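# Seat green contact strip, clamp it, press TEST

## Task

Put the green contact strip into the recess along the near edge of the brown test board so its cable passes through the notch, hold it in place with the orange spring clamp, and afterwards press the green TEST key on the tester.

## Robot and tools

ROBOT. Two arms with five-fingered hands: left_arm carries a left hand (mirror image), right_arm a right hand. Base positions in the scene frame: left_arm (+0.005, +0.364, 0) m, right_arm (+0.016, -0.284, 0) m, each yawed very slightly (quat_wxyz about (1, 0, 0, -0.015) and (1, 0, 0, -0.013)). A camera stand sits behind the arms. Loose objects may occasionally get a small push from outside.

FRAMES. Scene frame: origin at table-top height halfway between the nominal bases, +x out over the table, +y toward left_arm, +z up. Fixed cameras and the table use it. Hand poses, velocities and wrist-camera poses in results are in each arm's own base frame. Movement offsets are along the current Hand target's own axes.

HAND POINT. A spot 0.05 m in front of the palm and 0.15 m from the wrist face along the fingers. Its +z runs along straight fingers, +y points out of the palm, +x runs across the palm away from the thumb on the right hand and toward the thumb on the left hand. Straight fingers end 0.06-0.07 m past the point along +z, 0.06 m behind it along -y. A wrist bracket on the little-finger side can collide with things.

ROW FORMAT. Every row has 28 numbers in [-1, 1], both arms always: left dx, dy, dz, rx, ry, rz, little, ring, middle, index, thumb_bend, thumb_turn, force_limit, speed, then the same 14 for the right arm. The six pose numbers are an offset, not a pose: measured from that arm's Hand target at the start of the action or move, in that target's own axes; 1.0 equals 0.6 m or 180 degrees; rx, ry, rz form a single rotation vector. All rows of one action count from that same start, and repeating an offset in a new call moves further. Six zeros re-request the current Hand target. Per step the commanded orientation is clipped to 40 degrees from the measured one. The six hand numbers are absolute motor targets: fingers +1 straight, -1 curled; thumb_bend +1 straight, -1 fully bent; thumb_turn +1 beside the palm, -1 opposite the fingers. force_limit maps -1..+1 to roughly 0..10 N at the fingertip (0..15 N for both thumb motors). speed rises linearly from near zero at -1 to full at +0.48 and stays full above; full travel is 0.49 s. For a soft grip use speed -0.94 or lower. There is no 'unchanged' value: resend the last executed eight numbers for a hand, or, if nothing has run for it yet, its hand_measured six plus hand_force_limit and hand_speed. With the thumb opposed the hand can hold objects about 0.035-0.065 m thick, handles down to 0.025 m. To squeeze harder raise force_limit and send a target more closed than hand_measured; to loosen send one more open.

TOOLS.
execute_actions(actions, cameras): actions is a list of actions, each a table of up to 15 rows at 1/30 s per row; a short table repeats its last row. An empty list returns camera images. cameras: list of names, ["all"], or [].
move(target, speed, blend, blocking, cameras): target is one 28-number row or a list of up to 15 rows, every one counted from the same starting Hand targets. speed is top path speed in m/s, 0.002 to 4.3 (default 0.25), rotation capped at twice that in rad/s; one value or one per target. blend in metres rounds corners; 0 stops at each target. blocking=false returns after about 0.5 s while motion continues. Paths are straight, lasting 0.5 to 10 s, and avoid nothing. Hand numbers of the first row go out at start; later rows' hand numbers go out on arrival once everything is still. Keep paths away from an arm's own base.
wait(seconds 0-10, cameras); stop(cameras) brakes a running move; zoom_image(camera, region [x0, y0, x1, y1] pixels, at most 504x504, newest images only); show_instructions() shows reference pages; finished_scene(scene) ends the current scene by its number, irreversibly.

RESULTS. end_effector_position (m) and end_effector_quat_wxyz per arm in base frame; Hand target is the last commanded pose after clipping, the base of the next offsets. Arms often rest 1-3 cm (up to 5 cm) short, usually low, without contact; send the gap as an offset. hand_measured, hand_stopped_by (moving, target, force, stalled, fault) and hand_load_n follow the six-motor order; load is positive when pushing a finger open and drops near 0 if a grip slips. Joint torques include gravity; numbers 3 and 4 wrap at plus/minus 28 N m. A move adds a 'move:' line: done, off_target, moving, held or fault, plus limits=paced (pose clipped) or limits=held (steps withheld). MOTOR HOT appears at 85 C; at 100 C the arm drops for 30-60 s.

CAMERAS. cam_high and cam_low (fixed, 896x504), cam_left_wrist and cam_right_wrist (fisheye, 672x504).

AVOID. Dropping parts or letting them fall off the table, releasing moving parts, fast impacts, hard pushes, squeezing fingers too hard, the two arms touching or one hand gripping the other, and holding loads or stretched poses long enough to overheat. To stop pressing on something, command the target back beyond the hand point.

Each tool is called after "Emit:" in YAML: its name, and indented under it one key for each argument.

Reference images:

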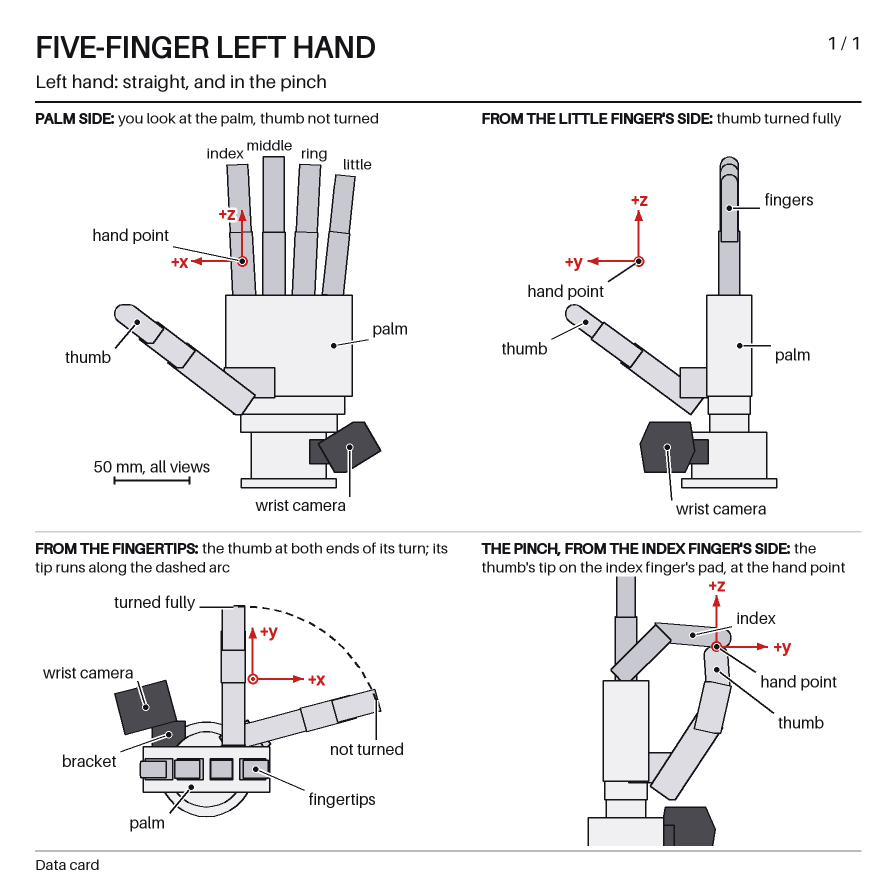

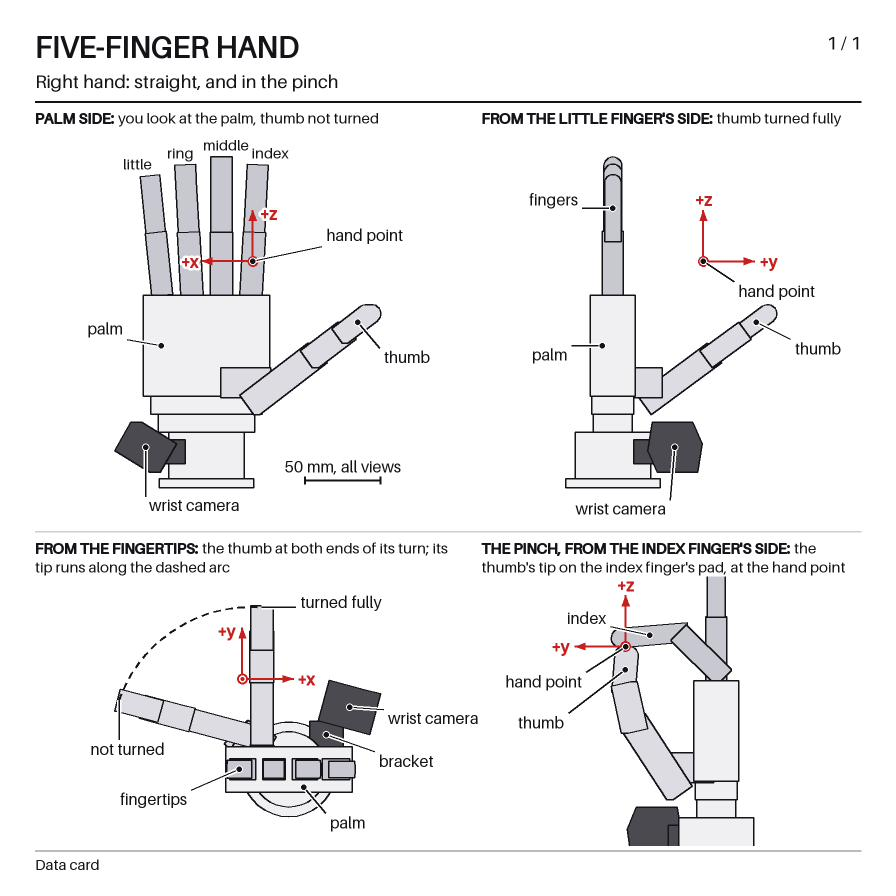

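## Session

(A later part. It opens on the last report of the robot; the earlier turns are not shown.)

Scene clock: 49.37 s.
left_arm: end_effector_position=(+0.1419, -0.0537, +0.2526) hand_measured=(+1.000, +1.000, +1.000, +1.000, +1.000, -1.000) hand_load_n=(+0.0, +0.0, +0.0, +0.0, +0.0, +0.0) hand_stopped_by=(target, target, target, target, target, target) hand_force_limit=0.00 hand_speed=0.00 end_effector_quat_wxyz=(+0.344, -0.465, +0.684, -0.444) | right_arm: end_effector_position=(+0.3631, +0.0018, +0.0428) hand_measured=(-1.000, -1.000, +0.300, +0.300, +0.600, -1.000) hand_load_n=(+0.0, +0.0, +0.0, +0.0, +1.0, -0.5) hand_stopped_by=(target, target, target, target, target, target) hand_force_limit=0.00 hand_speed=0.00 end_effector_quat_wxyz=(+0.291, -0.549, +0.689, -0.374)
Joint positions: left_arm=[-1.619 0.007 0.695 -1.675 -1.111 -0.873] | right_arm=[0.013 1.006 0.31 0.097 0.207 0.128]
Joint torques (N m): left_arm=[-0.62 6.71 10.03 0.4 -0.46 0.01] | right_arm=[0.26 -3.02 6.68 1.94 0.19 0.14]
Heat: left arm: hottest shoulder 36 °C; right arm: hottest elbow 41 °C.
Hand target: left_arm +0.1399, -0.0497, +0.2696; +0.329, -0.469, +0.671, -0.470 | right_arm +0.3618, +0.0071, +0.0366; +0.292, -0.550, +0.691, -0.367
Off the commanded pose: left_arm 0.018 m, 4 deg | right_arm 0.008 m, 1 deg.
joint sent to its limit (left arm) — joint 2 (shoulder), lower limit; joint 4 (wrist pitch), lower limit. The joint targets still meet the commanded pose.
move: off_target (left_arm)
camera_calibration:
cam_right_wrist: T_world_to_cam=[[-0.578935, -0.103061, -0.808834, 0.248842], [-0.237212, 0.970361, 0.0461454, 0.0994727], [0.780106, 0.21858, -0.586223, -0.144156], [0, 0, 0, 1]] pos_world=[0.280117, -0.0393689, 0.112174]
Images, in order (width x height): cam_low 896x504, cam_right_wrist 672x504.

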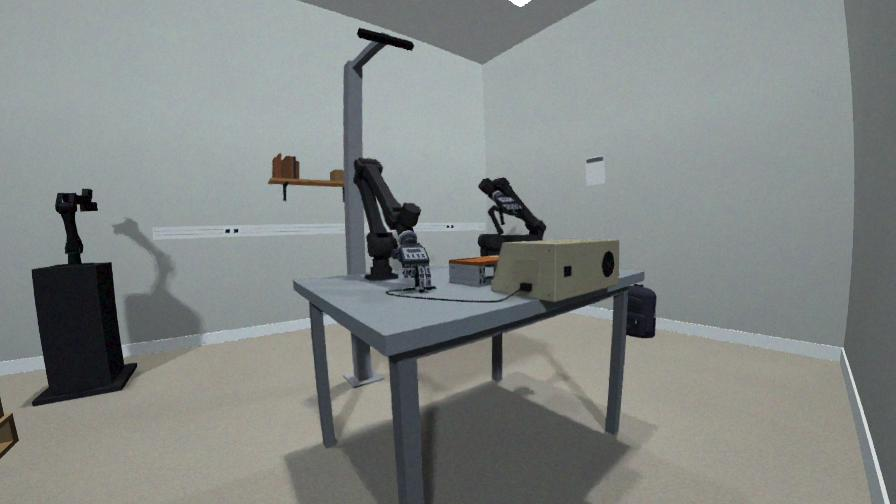

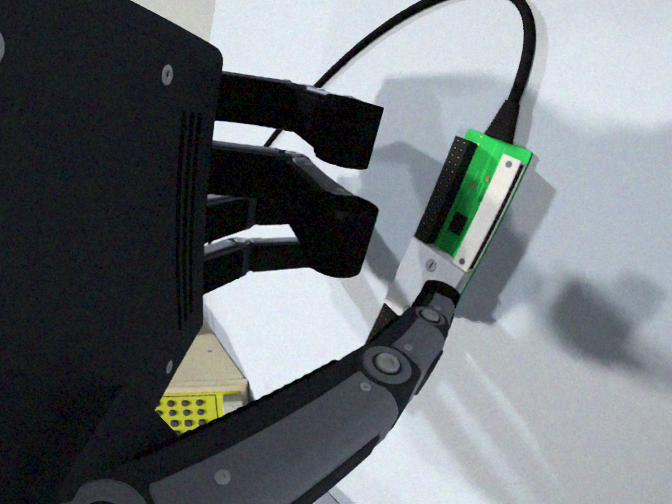

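Emit:
move:
  target: [0,0,0,0,0,0,1,1,1,1,1,-1,0,0,0,-0.009,-0.0463,0,0,0,-1,-1,0.3,0.3,0.6,-1,0,0]
  speed: 0.08
  cameras: ["cam_right_wrist","cam_low"]

Emit:
zoom_image:
  camera: "cam_right_wrist"
  region: [300, 120, 550, 370]

Scene clock: 51.10 s.
left_arm: end_effector_position=(+0.1419, -0.0537, +0.2526) hand_measured=(+1.000, +1.000, +1.000, +1.000, +1.000, -1.000) hand_load_n=(+0.0, +0.0, +0.0, +0.0, +0.0, +0.0) hand_stopped_by=(target, target, target, target, target, target) hand_force_limit=0.00 hand_speed=0.00 end_effector_quat_wxyz=(+0.344, -0.465, +0.684, -0.444) | right_arm: end_effector_position=(+0.3406, +0.0068, +0.0538) hand_measured=(-1.000, -1.000, +0.300, +0.300, +0.600, -1.000) hand_load_n=(+0.0, +0.0, +0.0, +0.0, +0.0, +0.0) hand_stopped_by=(target, target, target, target, target, target) hand_force_limit=0.00 hand_speed=0.00 end_effector_quat_wxyz=(+0.287, -0.552, +0.690, -0.370)
Joint positions: left_arm=[-1.619 0.007 0.695 -1.675 -1.111 -0.873] | right_arm=[0.037 0.871 0.295 -0.038 0.226 0.141]
Joint torques (N m): left_arm=[-0.62 6.71 10.03 0.4 -0.46 0.01] | right_arm=[0.32 -3.43 8.03 1.16 0.25 0.15]
Heat: left arm: hottest shoulder 36 °C; right arm: hottest elbow 41 °C.
Hand target: left_arm +0.1399, -0.0497, +0.2696; +0.329, -0.469, +0.671, -0.470 | right_arm +0.3423, +0.0115, +0.0566; +0.292, -0.550, +0.691, -0.367
Off the commanded pose: left_arm 0.018 m, 4 deg | right_arm 0.006 m, 1 deg.
joint sent to its limit (left arm) — joint 2 (shoulder), lower limit; joint 4 (wrist pitch), lower limit. The joint targets still meet the commanded pose.
move: off_target (left_arm)
camera_calibration:
cam_right_wrist: T_world_to_cam=[[-0.589686, -0.1041, -0.800895, 0.248448], [-0.238132, 0.969983, 0.0492551, 0.0889022], [0.771727, 0.219764, -0.596775, -0.117867], [0, 0, 0, 1]] pos_world=[0.258638, -0.0344672, 0.124262]
Images, in order (width x height): cam_low 896x504, cam_right_wrist 672x504.

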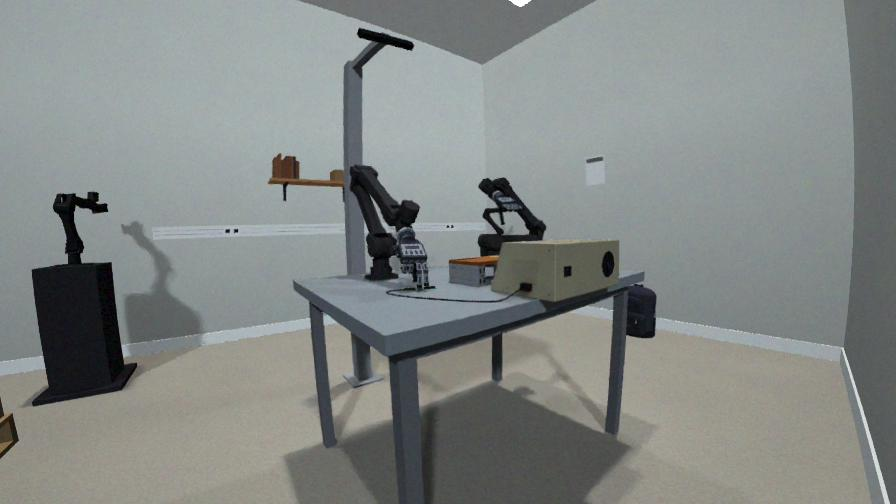

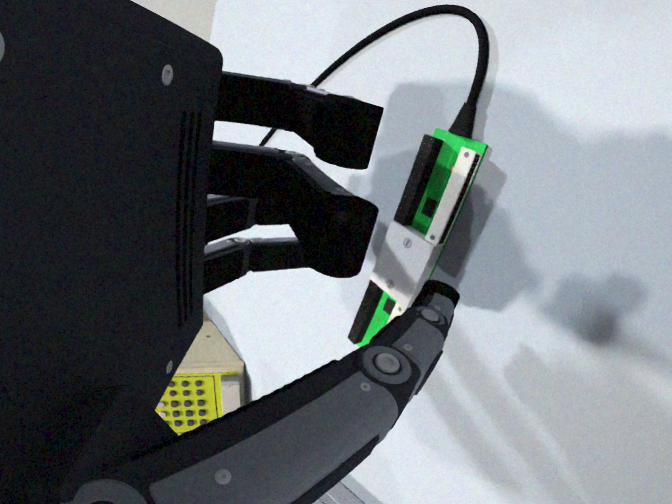

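Scaled by 2.016 from the camera's 672x504 image, which has a finer 960x720 frame.

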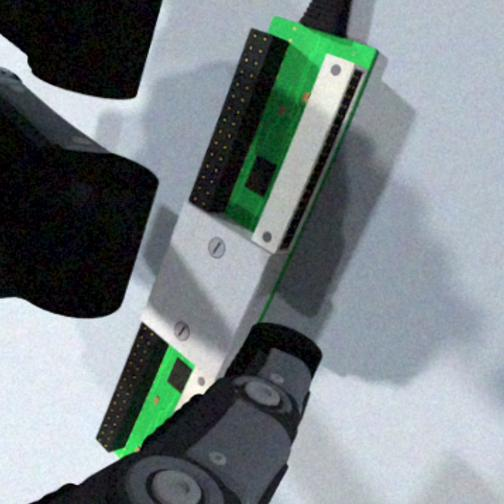

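Emit:
move:
  target: [0,0,0,0,0,0,1,1,1,1,1,-1,0,0,-0.0017,0.0073,0.0316,0,0.0092,0.0062,1,1,0.3,0.3,0.6,-1,0,0]
  speed: 0.08
  cameras: ["cam_right_wrist"]

Emit:
zoom_image:
  camera: "cam_right_wrist"
  region: [250, 120, 500, 370]

Scene clock: 53.77 s.
left_arm: end_effector_position=(+0.1419, -0.0537, +0.2526) hand_measured=(+1.000, +1.000, +1.000, +1.000, +1.000, -1.000) hand_load_n=(+0.0, +0.0, +0.0, +0.0, +0.0, +0.0) hand_stopped_by=(target, target, target, target, target, target) hand_force_limit=0.00 hand_speed=0.00 end_effector_quat_wxyz=(+0.344, -0.465, +0.684, -0.444) | right_arm: end_effector_position=(+0.3503, +0.0041, +0.0412) hand_measured=(+1.000, +1.000, +0.300, +0.300, +0.600, -1.000) hand_load_n=(+0.0, +0.0, -3.5, +0.0, +0.0, +0.0) hand_stopped_by=(target, target, target, target, target, target) hand_force_limit=0.00 hand_speed=0.00 end_effector_quat_wxyz=(+0.279, -0.540, +0.700, -0.375)
Joint positions: left_arm=[-1.619 0.007 0.695 -1.675 -1.111 -0.873] | right_arm=[0.046 0.959 0.295 0.042 0.263 0.166]
Joint torques (N m): left_arm=[-0.62 6.65 10.04 0.4 -0.47 0.01] | right_arm=[0.38 -2.55 7.82 1.98 0.17 0.17]
Heat: left arm: hottest shoulder 36 °C; right arm: hottest elbow 41 °C.
Hand target: left_arm +0.1399, -0.0497, +0.2696; +0.329, -0.469, +0.671, -0.470 | right_arm +0.3555, +0.0096, +0.0424; +0.286, -0.538, +0.700, -0.372
Off the commanded pose: left_arm 0.018 m, 4 deg | right_arm 0.008 m, 1 deg.
joint sent to its limit (left arm) — joint 2 (shoulder), lower limit; joint 4 (wrist pitch), lower limit. The joint targets still meet the commanded pose.
move: off_target (left_arm)
camera_calibration:
cam_right_wrist: T_world_to_cam=[[-0.594824, -0.0843142, -0.799422, 0.245469], [-0.202774, 0.978062, 0.0477227, 0.0821554], [0.77786, 0.190489, -0.598872, -0.134174], [0, 0, 0, 1]] pos_world=[0.267039, -0.0340979, 0.11196]
Images, in order (width x height): cam_right_wrist 672x504.

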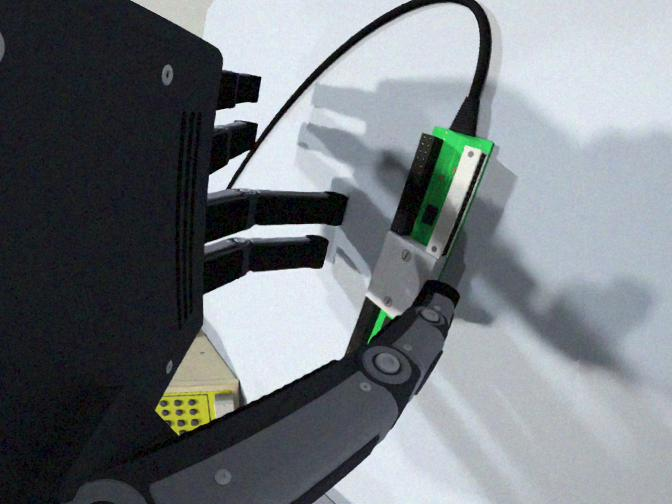

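Scaled by 2.016 from the camera's 672x504 image, which has a finer 960x720 frame.

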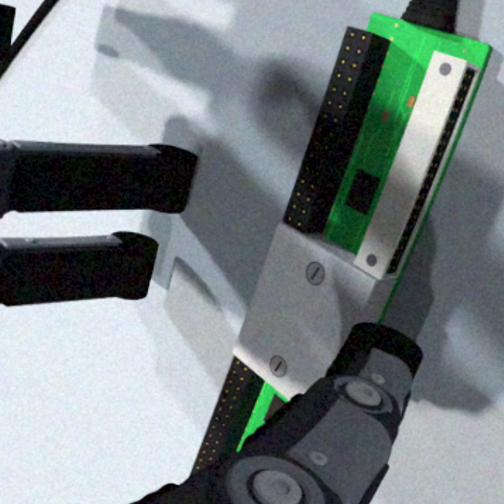

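Emit:
wait:
  seconds: 0.1

Scene clock: 55.07 s.
left_arm: end_effector_position=(+0.1419, -0.0537, +0.2526) hand_measured=(+1.000, +1.000, +1.000, +1.000, +1.000, -1.000) hand_load_n=(+0.0, +0.0, -0.5, +0.0, +0.0, +0.0) hand_stopped_by=(target, target, target, target, target, target) hand_force_limit=0.00 hand_speed=0.00 end_effector_quat_wxyz=(+0.344, -0.465, +0.684, -0.444) | right_arm: end_effector_position=(+0.3503, +0.0041, +0.0412) hand_measured=(+1.000, +1.000, +0.300, +0.300, +0.600, -1.000) hand_load_n=(+0.0, +0.0, -3.5, +0.0, +0.0, +0.0) hand_stopped_by=(target, target, target, target, target, target) hand_force_limit=0.00 hand_speed=0.00 end_effector_quat_wxyz=(+0.279, -0.540, +0.700, -0.375)
Joint positions: left_arm=[-1.619 0.007 0.695 -1.675 -1.111 -0.873] | right_arm=[0.046 0.959 0.295 0.042 0.263 0.166]
Joint torques (N m): left_arm=[-0.62 6.71 10.03 0.42 -0.47 0.01] | right_arm=[0.26 -2.61 7.83 1.95 0.18 0.16]
Heat: left arm: hottest shoulder 36 °C; right arm: hottest elbow 41 °C.
Hand target: left_arm +0.1399, -0.0497, +0.2696; +0.329, -0.469, +0.671, -0.470 | right_arm +0.3555, +0.0096, +0.0424; +0.286, -0.538, +0.700, -0.372
Off the commanded pose: left_arm 0.018 m, 4 deg | right_arm 0.008 m, 1 deg.
wait: 0.10 s; at rest from the start

Emit:
move:
  target: [0,0,0,0,0,0,1,1,1,1,1,-1,0,0,0,-0.0129,-0.0167,0,0,0,1,1,0,0,0.6,-1,0,0]
  speed: 0.08
  cameras: ["cam_right_wrist"]

Emit:
zoom_image:
  camera: "cam_right_wrist"
  region: [250, 120, 500, 370]

Scene clock: 56.67 s.
left_arm: end_effector_position=(+0.1419, -0.0537, +0.2526) hand_measured=(+1.000, +1.000, +1.000, +1.000, +1.000, -1.000) hand_load_n=(+0.0, +0.0, +0.0, +0.0, +0.0, +0.0) hand_stopped_by=(target, target, target, target, target, target) hand_force_limit=0.00 hand_speed=0.00 end_effector_quat_wxyz=(+0.344, -0.465, +0.684, -0.444) | right_arm: end_effector_position=(+0.3428, +0.0053, +0.0425) hand_measured=(+1.000, +1.000, +0.000, +0.000, +0.600, -1.000) hand_load_n=(+0.0, +0.0, +0.0, +0.0, +0.0, +0.0) hand_stopped_by=(target, target, target, target, target, target) hand_force_limit=0.00 hand_speed=0.00 end_effector_quat_wxyz=(+0.273, -0.543, +0.702, -0.370)
Joint positions: left_arm=[-1.619 0.007 0.695 -1.675 -1.111 -0.873] | right_arm=[0.051 0.926 0.295 -0.01 0.265 0.171]
Joint torques (N m): left_arm=[-0.62 6.71 10.04 0.4 -0.46 0.01] | right_arm=[0.44 -4.07 8.85 1.16 0.26 0.16]
Heat: left arm: hottest shoulder 36 °C; right arm: hottest elbow 40 °C.
Hand target: left_arm +0.1399, -0.0497, +0.2696; +0.329, -0.469, +0.671, -0.470 | right_arm +0.3516, +0.0107, +0.0545; +0.286, -0.538, +0.700, -0.372
Off the commanded pose: left_arm 0.018 m, 4 deg | right_arm 0.016 m, 2 deg.
joint sent to its limit (left arm) — joint 2 (shoulder), lower limit; joint 4 (wrist pitch), lower limit. The joint targets still meet the commanded pose.
move: off_target (left_arm, right_arm)
camera_calibration:
cam_right_wrist: T_world_to_cam=[[-0.608453, -0.0835655, -0.789178, 0.24638], [-0.202736, 0.977811, 0.0527686, 0.0790842], [0.767257, 0.192102, -0.611893, -0.123585], [0, 0, 0, 1]] pos_world=[0.260765, -0.0329996, 0.114643]
Images, in order (width x height): cam_right_wrist 672x504.

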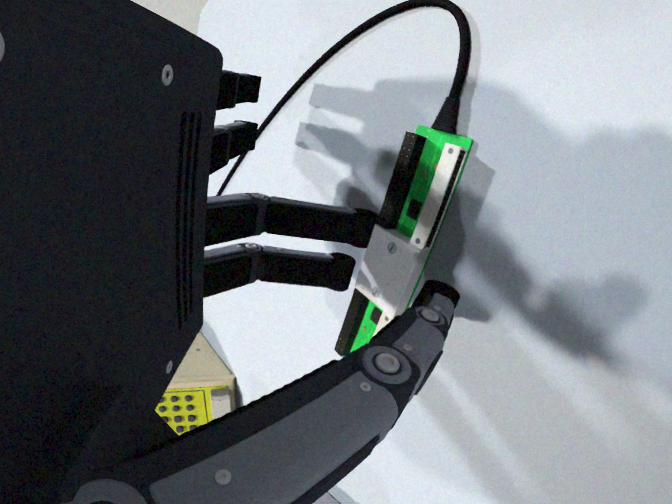

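Scaled by 2.016 from the camera's 672x504 image, which has a finer 960x720 frame.

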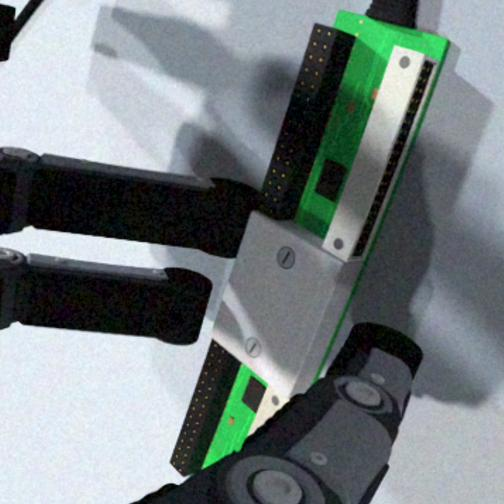

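Emit:
move:
  target: [0,0,0,0,0,0,1,1,1,1,1,-1,0,0,0,0.0193,0.013,0.0278,0,0,1,1,-0.06,0,0.6,-1,0,0]
  speed: 0.06
  cameras: ["cam_right_wrist"]

Emit:
zoom_image:
  camera: "cam_right_wrist"
  region: [250, 120, 500, 370]

Scene clock: 58.77 s.
left_arm: end_effector_position=(+0.1419, -0.0537, +0.2526) hand_measured=(+1.000, +1.000, +1.000, +1.000, +1.000, -1.000) hand_load_n=(+0.0, +0.0, +0.0, +0.0, +0.0, +0.0) hand_stopped_by=(target, target, target, target, target, target) hand_force_limit=0.00 hand_speed=0.00 end_effector_quat_wxyz=(+0.344, -0.465, +0.684, -0.444) | right_arm: end_effector_position=(+0.3482, +0.0061, +0.0383) hand_measured=(+1.000, +1.000, -0.060, +0.000, +0.600, -1.000) hand_load_n=(-0.5, +0.0, +0.0, +0.0, +0.5, +0.0) hand_stopped_by=(target, target, target, target, target, target) hand_force_limit=0.00 hand_speed=0.00 end_effector_quat_wxyz=(+0.302, -0.524, +0.688, -0.401)
Joint positions: left_arm=[-1.619 0.007 0.695 -1.675 -1.111 -0.873] | right_arm=[0.072 0.951 0.228 0.179 0.299 0.171]
Joint torques (N m): left_arm=[-0.67 6.71 10.04 0.42 -0.46 0.01] | right_arm=[0.32 -2.84 7.16 2.26 0.24 0.02]
Heat: left arm: hottest shoulder 36 °C; right arm: hottest elbow 40 °C.
Hand target: left_arm +0.1399, -0.0497, +0.2696; +0.329, -0.469, +0.671, -0.470 | right_arm +0.3517, +0.0105, +0.0406; +0.309, -0.525, +0.683, -0.403
Off the commanded pose: left_arm 0.018 m, 4 deg | right_arm 0.006 m, 1 deg.
joint sent to its limit (left arm) — joint 2 (shoulder), lower limit; joint 4 (wrist pitch), lower limit. The joint targets still meet the commanded pose.
move: off_target (left_arm)
camera_calibration:
cam_right_wrist: T_world_to_cam=[[-0.529715, -0.0898894, -0.843399, 0.221152], [-0.199202, 0.97974, 0.0206927, 0.0796936], [0.824452, 0.178968, -0.536889, -0.153178], [0, 0, 0, 1]] pos_world=[0.25931, -0.0307857, 0.102631]
Images, in order (width x height): cam_right_wrist 672x504.

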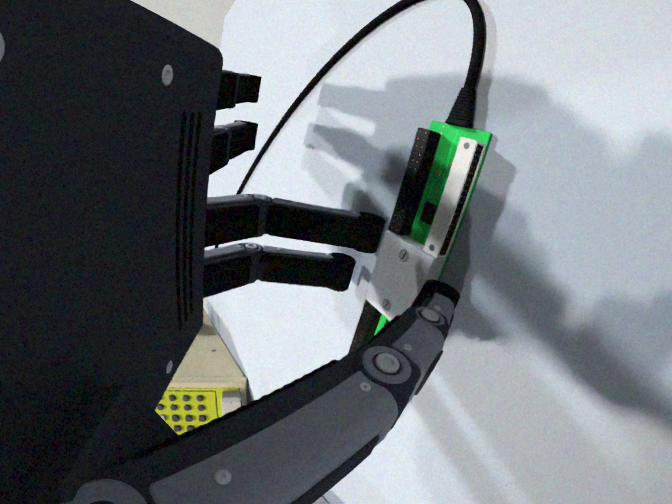

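Scaled by 2.016 from the camera's 672x504 image, which has a finer 960x720 frame.

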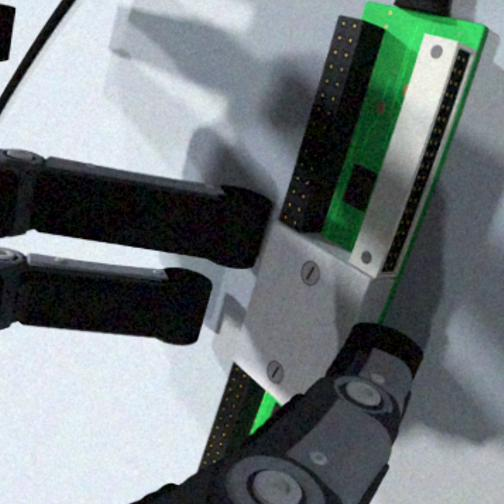

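Emit:
move:
  target: [0,0,0,0,0,0,1,1,1,1,1,-1,0,0,0,0.0056,-0.0083,0,0,0,1,1,-0.06,0,0.6,-1,0,0]
  speed: 0.06
  cameras: ["cam_right_wrist"]

Emit:
zoom_image:
  camera: "cam_right_wrist"
  region: [250, 120, 500, 370]

Scene clock: 59.87 s.
left_arm: end_effector_position=(+0.1419, -0.0537, +0.2526) hand_measured=(+1.000, +1.000, +1.000, +1.000, +1.000, -1.000) hand_load_n=(+0.0, +0.0, +0.0, +0.0, +0.0, +0.0) hand_stopped_by=(target, target, target, target, target, target) hand_force_limit=0.00 hand_speed=0.00 end_effector_quat_wxyz=(+0.344, -0.465, +0.684, -0.444) | right_arm: end_effector_position=(+0.3452, +0.0075, +0.0378) hand_measured=(+1.000, +1.000, -0.060, +0.000, +0.600, -1.000) hand_load_n=(+0.0, +0.0, +0.0, +0.0, +0.0, +0.0) hand_stopped_by=(target, target, target, target, target, target) hand_force_limit=0.00 hand_speed=0.00 end_effector_quat_wxyz=(+0.303, -0.525, +0.686, -0.403)
Joint positions: left_arm=[-1.619 0.007 0.695 -1.675 -1.111 -0.873] | right_arm=[0.081 0.939 0.218 0.179 0.308 0.171]
Joint torques (N m): left_arm=[-0.62 6.71 10.04 0.4 -0.47 0.01] | right_arm=[0.32 -3.78 6.97 1.62 0.26 0.07]
Heat: left arm: hottest shoulder 36 °C; right arm: hottest elbow 40 °C.
Hand target: left_arm +0.1399, -0.0497, +0.2696; +0.329, -0.469, +0.671, -0.470 | right_arm +0.3460, +0.0121, +0.0401; +0.309, -0.525, +0.683, -0.403
Off the commanded pose: left_arm 0.018 m, 4 deg | right_arm 0.005 m, 1 deg.
joint sent to its limit (left arm) — joint 2 (shoulder), lower limit; joint 4 (wrist pitch), lower limit. The joint targets still meet the commanded pose.
move: off_target (left_arm)
camera_calibration:
cam_right_wrist: T_world_to_cam=[[-0.526702, -0.0945662, -0.844773, 0.218371], [-0.201175, 0.979428, 0.0157892, 0.0786057], [0.825902, 0.178263, -0.534891, -0.151804], [0, 0, 0, 1]] pos_world=[0.256205, -0.0292771, 0.102034]
Images, in order (width x height): cam_right_wrist 672x504.

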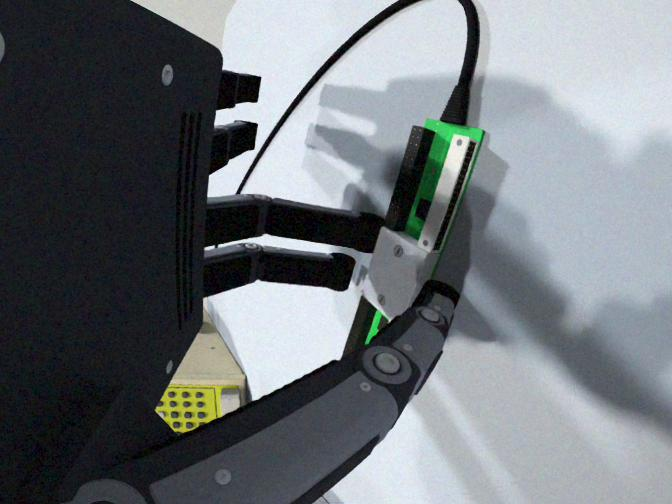

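Scaled by 2.016 from the camera's 672x504 image, which has a finer 960x720 frame.

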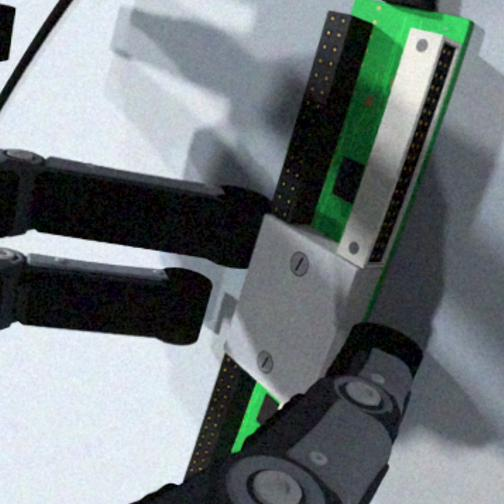

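Emit:
move:
  target: [0,0,0,0,0,0,1,1,1,1,1,-1,0,0,0,0,0,0,0,0,1,1,-0.5,-0.5,0.6,-1,-0.5,-0.8]
  speed: 0.06
  cameras: ["cam_right_wrist"]

Emit:
zoom_image:
  camera: "cam_right_wrist"
  region: [250, 120, 500, 370]

Scene clock: 61.33 s.
left_arm: end_effector_position=(+0.1419, -0.0537, +0.2526) hand_measured=(+1.000, +1.000, +1.000, +1.000, +1.000, -1.000) hand_load_n=(+0.0, +0.0, +0.0, +0.0, +0.0, +0.0) hand_stopped_by=(target, target, target, target, target, target) hand_force_limit=0.00 hand_speed=0.00 end_effector_quat_wxyz=(+0.344, -0.465, +0.684, -0.444) | right_arm: end_effector_position=(+0.3444, +0.0076, +0.0370) hand_measured=(+1.000, +1.000, -0.150, -0.500, +0.602, -1.000) hand_load_n=(+0.0, +0.0, +3.5, +0.0, +4.0, +2.0) hand_stopped_by=(target, target, force, target, target, target) hand_force_limit=-0.50 hand_speed=-0.80 end_effector_quat_wxyz=(+0.302, -0.525, +0.686, -0.403)
Joint positions: left_arm=[-1.619 0.007 0.695 -1.675 -1.111 -0.873] | right_arm=[0.082 0.939 0.217 0.179 0.308 0.171]
Joint torques (N m): left_arm=[-0.62 6.65 10.04 0.42 -0.46 0.01] | right_arm=[0.26 -3.55 7.08 1.62 0.24 0.06]
Heat: left arm: hottest shoulder 36 °C; right arm: hottest elbow 40 °C.
Hand target: left_arm +0.1399, -0.0497, +0.2696; +0.329, -0.469, +0.671, -0.470 | right_arm +0.3459, +0.0122, +0.0400; +0.309, -0.525, +0.683, -0.403
Off the commanded pose: left_arm 0.018 m, 4 deg | right_arm 0.006 m, 1 deg.
joint sent to its limit (left arm) — joint 2 (shoulder), lower limit; joint 4 (wrist pitch), lower limit. The joint targets still meet the commanded pose.
move: off_target (left_arm)
camera_calibration:
cam_right_wrist: T_world_to_cam=[[-0.52794, -0.0950569, -0.843945, 0.217638], [-0.201584, 0.979344, 0.0157955, 0.0784791], [0.825011, 0.178465, -0.536196, -0.151256], [0, 0, 0, 1]] pos_world=[0.255508, -0.0291762, 0.101333]
Images, in order (width x height): cam_right_wrist 672x504.

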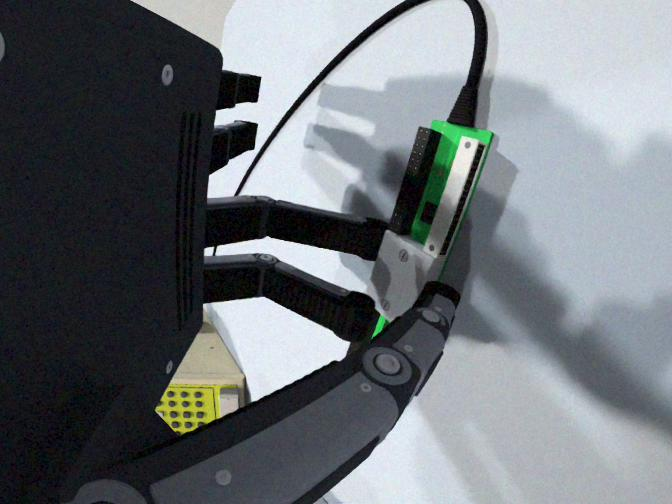

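Scaled by 2.016 from the camera's 672x504 image, which has a finer 960x720 frame.

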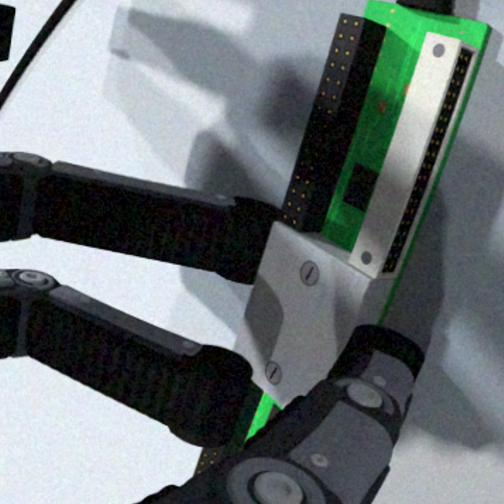

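Emit:
move:
  target:
    - [0,0,0,0,0,0,1,1,1,1,1,-1,0,0,0,0,0,0,0,0,1,1,0.1,0.1,0.6,-1,-0.5,-0.5]
    - [0,0,0,0,0,0,1,1,1,1,1,-1,0,0,0,-0.017,-0.038,0.05,0.0272,-0.0611,1,1,0.1,0.1,0.38,-1,-0.5,-0.5]
  speed: 0.08
  cameras: ["cam_right_wrist"]

Emit:
zoom_image:
  camera: "cam_right_wrist"
  region: [250, 120, 500, 370]

Scene clock: 68.00 s.
left_arm: end_effector_position=(+0.1419, -0.0537, +0.2526) hand_measured=(+1.000, +1.000, +1.000, +1.000, +1.000, -1.000) hand_load_n=(+0.0, +0.0, +0.0, +0.0, +0.0, +0.0) hand_stopped_by=(target, target, target, target, target, target) hand_force_limit=0.00 hand_speed=0.00 end_effector_quat_wxyz=(+0.344, -0.465, +0.684, -0.444) | right_arm: end_effector_position=(+0.3283, +0.0124, +0.0537) hand_measured=(+1.000, +1.000, +0.100, +0.100, +0.380, -1.000) hand_load_n=(+0.0, +0.0, +0.0, +0.0, +0.0, +0.0) hand_stopped_by=(target, target, target, target, target, target) hand_force_limit=-0.50 hand_speed=-0.50 end_effector_quat_wxyz=(+0.272, -0.544, +0.617, -0.499)
Joint positions: left_arm=[-1.619 0.007 0.695 -1.675 -1.111 -0.873] | right_arm=[0.288 0.836 0.151 0.244 0.591 0.033]
Joint torques (N m): left_arm=[-0.62 6.65 10.04 0.4 -0.47 0.01] | right_arm=[0.32 -2.67 7.39 2.22 0.34 -0.15]
Heat: left arm: hottest shoulder 36 °C; right arm: hottest elbow 40 °C.
Hand target: left_arm +0.1399, -0.0497, +0.2696; +0.329, -0.469, +0.671, -0.470 | right_arm +0.3314, +0.0160, +0.0600; +0.280, -0.545, +0.609, -0.505
Off the commanded pose: left_arm 0.018 m, 4 deg | right_arm 0.008 m, 1 deg.
joint sent to its limit (left arm) — joint 2 (shoulder), lower limit; joint 4 (wrist pitch), lower limit. The joint targets still meet the commanded pose.
move: off_target (left_arm)
camera_calibration:
cam_right_wrist: T_world_to_cam=[[-0.452229, -0.298181, -0.840581, 0.201117], [-0.207277, 0.951792, -0.226117, 0.0855016], [0.867482, 0.0719768, -0.492234, -0.144891], [0, 0, 0, 1]] pos_world=[0.234363, -0.0109817, 0.117068]
Images, in order (width x height): cam_right_wrist 672x504.

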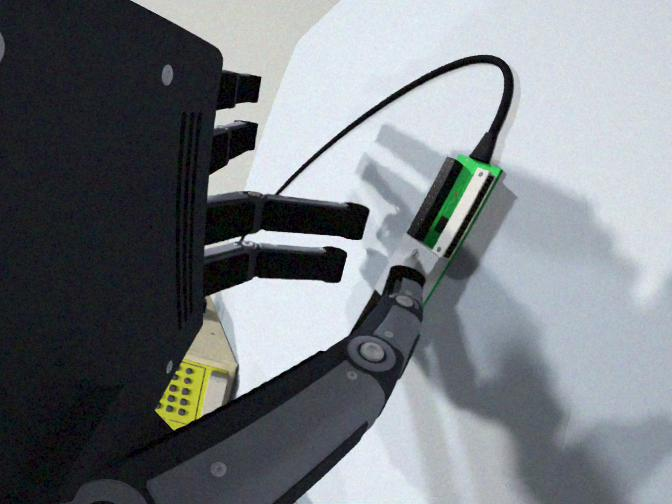

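Scaled by 2.016 from the camera's 672x504 image, which has a finer 960x720 frame.

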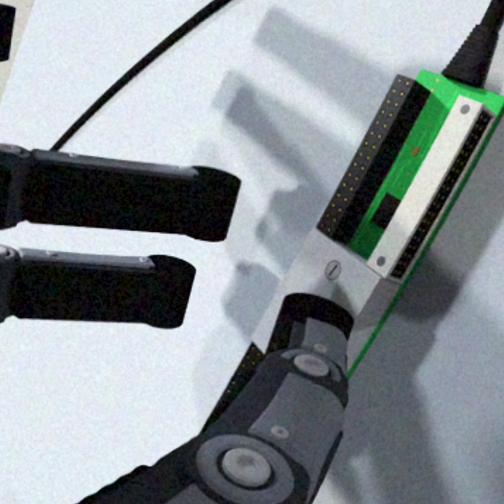

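Emit:
move:
  target: [0,0,0,0,0,0,1,1,1,1,1,-1,0,0,-0.0033,0.0257,-0.0117,0.0069,-0.0304,-0.0118,1,1,0.1,0.1,0.38,-1,-0.5,-0.5]
  speed: 0.08
  cameras: ["cam_right_wrist"]

Emit:
zoom_image:
  camera: "cam_right_wrist"
  region: [250, 120, 500, 370]

Scene clock: 70.80 s.
left_arm: end_effector_position=(+0.1419, -0.0537, +0.2526) hand_measured=(+1.000, +1.000, +1.000, +1.000, +1.000, -1.000) hand_load_n=(+0.0, -0.5, +0.0, +0.0, +0.0, +0.0) hand_stopped_by=(target, target, target, target, target, target) hand_force_limit=0.00 hand_speed=0.00 end_effector_quat_wxyz=(+0.344, -0.465, +0.684, -0.444) | right_arm: end_effector_position=(+0.3158, +0.0220, +0.0415) hand_measured=(+1.000, +1.000, +0.100, +0.100, +0.380, -1.000) hand_load_n=(+0.0, +0.0, +0.0, +0.0, +0.0, +0.0) hand_stopped_by=(target, target, target, target, target, target) hand_force_limit=-0.50 hand_speed=-0.50 end_effector_quat_wxyz=(-0.302, +0.581, -0.583, +0.481)
Joint positions: left_arm=[-1.619 0.007 0.695 -1.675 -1.111 -0.873] | right_arm=[0.258 0.787 0.088 0.294 0.45 -0.04]
Joint torques (N m): left_arm=[-0.62 6.65 10.04 0.4 -0.47 0.01] | right_arm=[-1.9 -2.2 7.39 2.3 0.12 -0.16]
Heat: left arm: hottest shoulder 36 °C; right arm: hottest elbow 40 °C.
Hand target: left_arm +0.1399, -0.0497, +0.2696; +0.329, -0.469, +0.671, -0.470 | right_arm +0.3198, +0.0184, +0.0477; -0.305, +0.576, -0.579, +0.490
Off the commanded pose: left_arm 0.018 m, 4 deg | right_arm 0.008 m, 1 deg.
joint sent to its limit (left arm) — joint 2 (shoulder), lower limit; joint 4 (wrist pitch), lower limit. The joint targets still meet the commanded pose.
move: off_target (left_arm)
camera_calibration:
cam_right_wrist: T_world_to_cam=[[-0.41245, -0.351714, -0.840346, 0.176687], [-0.323833, 0.918819, -0.225618, 0.108568], [0.851479, 0.179076, -0.492864, -0.137981], [0, 0, 0, 1]] pos_world=[0.22552, -0.0129024, 0.104968]
Images, in order (width x height): cam_right_wrist 672x504.

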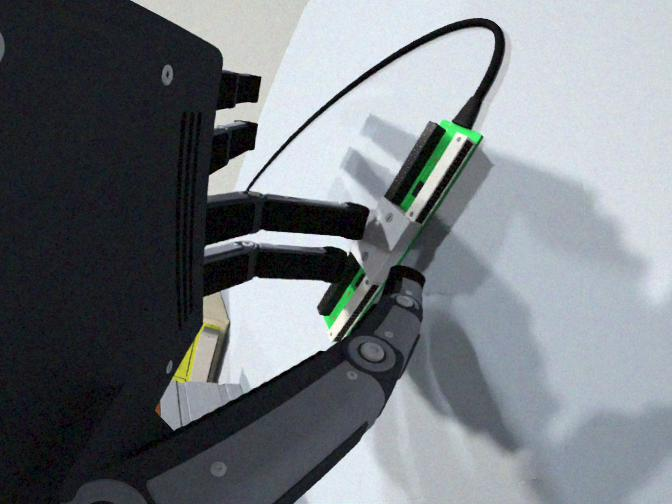

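Scaled by 2.016 from the camera's 672x504 image, which has a finer 960x720 frame.

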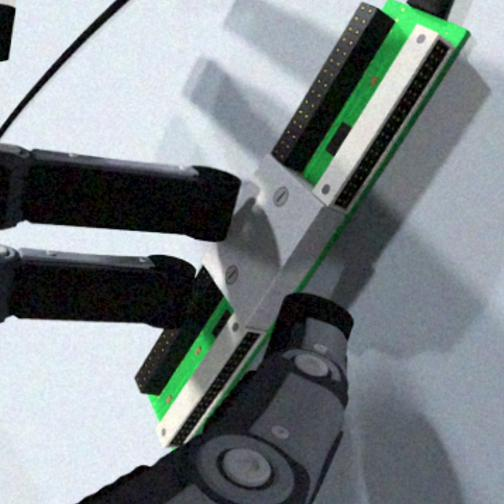

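Emit:
move:
  target: [0,0,0,0,0,0,1,1,1,1,1,-1,0,0,0.0149,0.0152,0.0059,0,0,0,1,1,0.1,0.1,0.38,-1,-0.5,-0.5]
  speed: 0.06
  cameras: ["cam_right_wrist"]

Emit:
zoom_image:
  camera: "cam_right_wrist"
  region: [250, 120, 500, 370]

Scene clock: 72.57 s.
left_arm: end_effector_position=(+0.1419, -0.0537, +0.2526) hand_measured=(+1.000, +1.000, +1.000, +1.000, +1.000, -1.000) hand_load_n=(+0.0, +0.0, +0.0, +0.0, +0.0, +0.0) hand_stopped_by=(target, target, target, target, target, target) hand_force_limit=0.00 hand_speed=0.00 end_effector_quat_wxyz=(+0.344, -0.465, +0.684, -0.444) | right_arm: end_effector_position=(+0.3174, +0.0122, +0.0403) hand_measured=(+1.000, +1.000, +0.100, +0.100, +0.380, -1.000) hand_load_n=(+0.0, +0.0, +0.0, +0.0, +0.0, +0.0) hand_stopped_by=(target, target, target, target, target, target) hand_force_limit=-0.50 hand_speed=-0.50 end_effector_quat_wxyz=(-0.310, +0.576, -0.581, +0.485)
Joint positions: left_arm=[-1.619 0.007 0.695 -1.675 -1.111 -0.873] | right_arm=[0.195 0.797 0.069 0.353 0.39 -0.064]
Joint torques (N m): left_arm=[-0.67 6.71 10.03 0.4 -0.46 0.01] | right_arm=[-1.9 -0.97 7.01 2.19 0.12 -0.17]
Heat: left arm: hottest waist 35 °C; right arm: hottest elbow 40 °C.
Hand target: left_arm +0.1399, -0.0497, +0.2696; +0.329, -0.469, +0.671, -0.470 | right_arm +0.3184, +0.0079, +0.0402; -0.305, +0.576, -0.579, +0.490
Off the commanded pose: left_arm 0.018 m, 4 deg | right_arm 0.005 m, 1 deg.
joint sent to its limit (left arm) — joint 2 (shoulder), lower limit; joint 4 (wrist pitch), lower limit. The joint targets still meet the commanded pose.
move: off_target (left_arm)
camera_calibration:
cam_right_wrist: T_world_to_cam=[[-0.396046, -0.346169, -0.850479, 0.168059], [-0.319583, 0.920272, -0.225755, 0.116346], [0.860822, 0.182389, -0.4751, -0.141895], [0, 0, 0, 1]] pos_world=[0.225888, -0.0230134, 0.101782]
Images, in order (width x height): cam_right_wrist 672x504.

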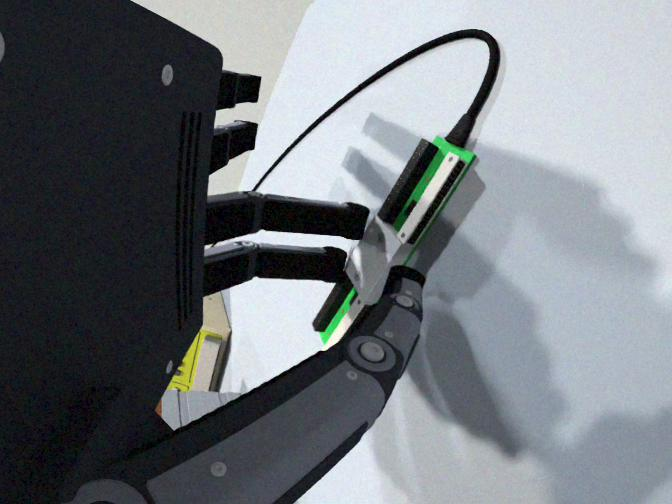

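Scaled by 2.016 from the camera's 672x504 image, which has a finer 960x720 frame.

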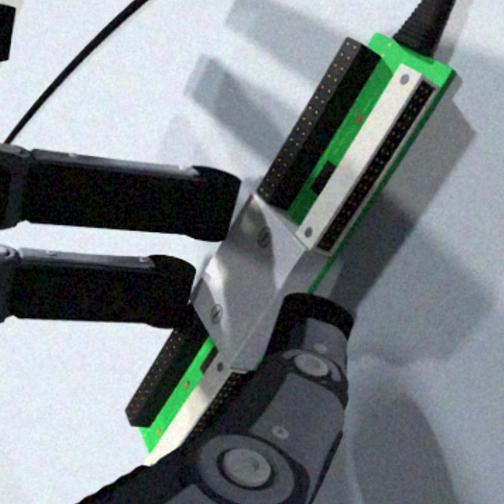

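Emit:
move:
  target: [0,0,0,0,0,0,1,1,1,1,1,-1,0,0,-0.0035,0.0155,0,0,0,0,1,1,0.1,0.1,0.38,-1,-0.5,-0.5]
  speed: 0.05
  cameras: ["cam_right_wrist"]

Emit:
zoom_image:
  camera: "cam_right_wrist"
  region: [250, 120, 500, 370]

Scene clock: 73.97 s.
left_arm: end_effector_position=(+0.1419, -0.0537, +0.2526) hand_measured=(+1.000, +1.000, +1.000, +1.000, +1.000, -1.000) hand_load_n=(+0.0, +0.0, +0.0, +0.0, +0.0, +0.0) hand_stopped_by=(target, target, target, target, target, target) hand_force_limit=0.00 hand_speed=0.00 end_effector_quat_wxyz=(+0.344, -0.465, +0.684, -0.444) | right_arm: end_effector_position=(+0.3184, +0.0117, +0.0369) hand_measured=(+1.000, +1.000, +0.100, +0.100, +0.380, -1.000) hand_load_n=(+0.0, +0.0, +0.0, +0.0, +0.0, +0.0) hand_stopped_by=(target, target, target, target, target, target) hand_force_limit=-0.50 hand_speed=-0.50 end_effector_quat_wxyz=(-0.314, +0.571, -0.580, +0.489)
Joint positions: left_arm=[-1.619 0.007 0.695 -1.675 -1.111 -0.873] | right_arm=[0.195 0.838 0.054 0.425 0.394 -0.064]
Joint torques (N m): left_arm=[-0.62 6.71 10.04 0.42 -0.47 0.01] | right_arm=[-0.97 -0.67 6.34 1.91 0.23 -0.12]
Heat: left arm: hottest waist 35 °C; right arm: hottest elbow 40 °C.
Hand target: left_arm +0.1399, -0.0497, +0.2696; +0.329, -0.469, +0.671, -0.470 | right_arm +0.3152, +0.0085, +0.0311; -0.305, +0.576, -0.579, +0.490
Off the commanded pose: left_arm 0.018 m, 4 deg | right_arm 0.007 m, 1 deg.
joint sent to its limit (left arm) — joint 2 (shoulder), lower limit; joint 4 (wrist pitch), lower limit. The joint targets still meet the commanded pose.
move: off_target (left_arm)
camera_calibration:
cam_right_wrist: T_world_to_cam=[[-0.38394, -0.343669, -0.857019, 0.161669], [-0.312908, 0.921661, -0.22941, 0.114454], [0.868722, 0.180089, -0.461399, -0.147202], [0, 0, 0, 1]] pos_world=[0.225763, -0.0234177, 0.0968913]
Images, in order (width x height): cam_right_wrist 672x504.

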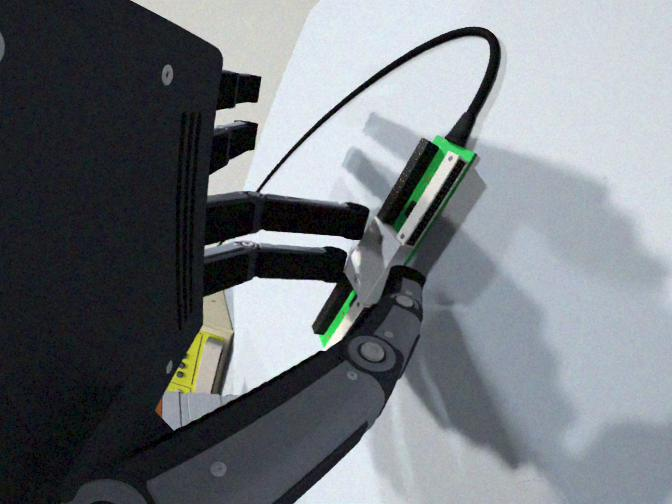

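Scaled by 2.016 from the camera's 672x504 image, which has a finer 960x720 frame.

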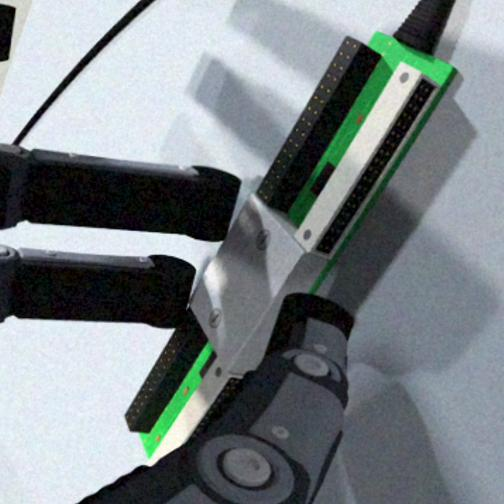

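Emit:
move:
  target: [0,0,0,0,0,0,1,1,1,1,1,-1,0,0,-0.0025,0.0095,0.0,-0.008,0,0,1,1,0.1,0.1,0.38,-1,-0.5,-0.5]
  speed: 0.05
  cameras: ["cam_right_wrist"]

Emit:
zoom_image:
  camera: "cam_right_wrist"
  region: [250, 120, 500, 370]

Scene clock: 75.23 s.
left_arm: end_effector_position=(+0.1419, -0.0537, +0.2526) hand_measured=(+1.000, +1.000, +1.000, +1.000, +1.000, -1.000) hand_load_n=(+0.0, +0.0, +0.0, +0.0, +0.0, +0.0) hand_stopped_by=(target, target, target, target, target, target) hand_force_limit=0.00 hand_speed=0.00 end_effector_quat_wxyz=(+0.344, -0.465, +0.684, -0.444) | right_arm: end_effector_position=(+0.3179, +0.0111, +0.0356) hand_measured=(+1.000, +1.000, +0.100, +0.100, +0.380, -1.000) hand_load_n=(+0.0, +0.0, +0.5, +1.0, +0.0, +0.0) hand_stopped_by=(target, target, target, target, target, target) hand_force_limit=-0.50 hand_speed=-0.50 end_effector_quat_wxyz=(-0.311, +0.571, -0.581, +0.489)
Joint positions: left_arm=[-1.619 0.007 0.695 -1.675 -1.111 -0.873] | right_arm=[0.195 0.843 0.054 0.425 0.397 -0.064]
Joint torques (N m): left_arm=[-0.62 6.71 10.04 0.42 -0.47 0.01] | right_arm=[-0.79 -0.26 6.64 0.99 0.34 -0.02]
Heat: left arm: hottest waist 35 °C; right arm: hottest elbow 40 °C.
Hand target: left_arm +0.1399, -0.0497, +0.2696; +0.329, -0.469, +0.671, -0.470 | right_arm +0.3134, +0.0092, +0.0255; -0.298, +0.580, -0.585, +0.482
Off the commanded pose: left_arm 0.018 m, 4 deg | right_arm 0.011 m, 2 deg.
joint sent to its limit (left arm) — joint 2 (shoulder), lower limit; joint 4 (wrist pitch), lower limit. The joint targets still meet the commanded pose.
move: off_target (left_arm, right_arm)
camera_calibration:
cam_right_wrist: T_world_to_cam=[[-0.38851, -0.344217, -0.854737, 0.161513], [-0.311578, 0.92204, -0.229697, 0.114075], [0.867167, 0.177078, -0.465472, -0.146659], [0, 0, 0, 1]] pos_world=[0.225471, -0.0236161, 0.0959881]
Images, in order (width x height): cam_right_wrist 672x504.

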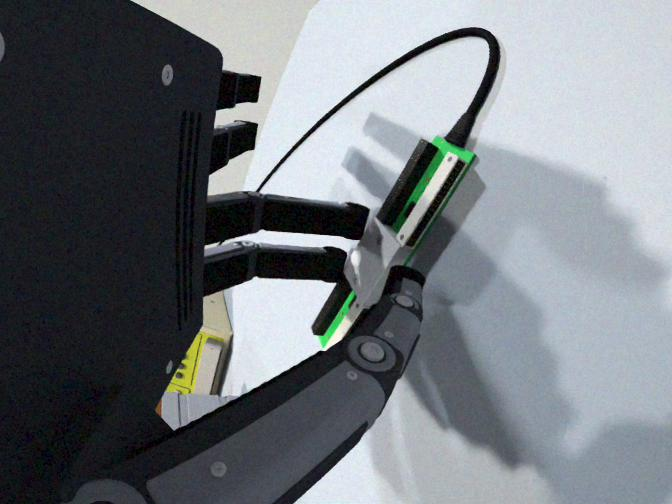

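Scaled by 2.016 from the camera's 672x504 image, which has a finer 960x720 frame.

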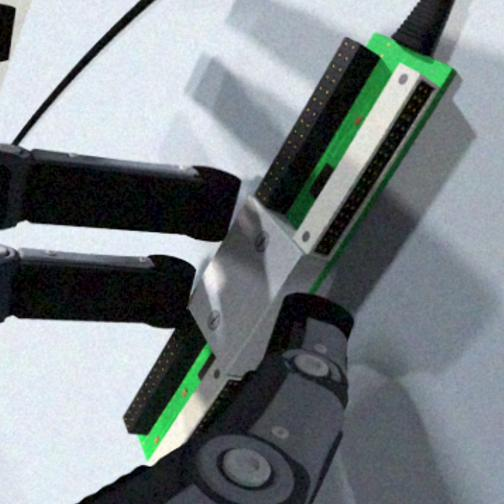

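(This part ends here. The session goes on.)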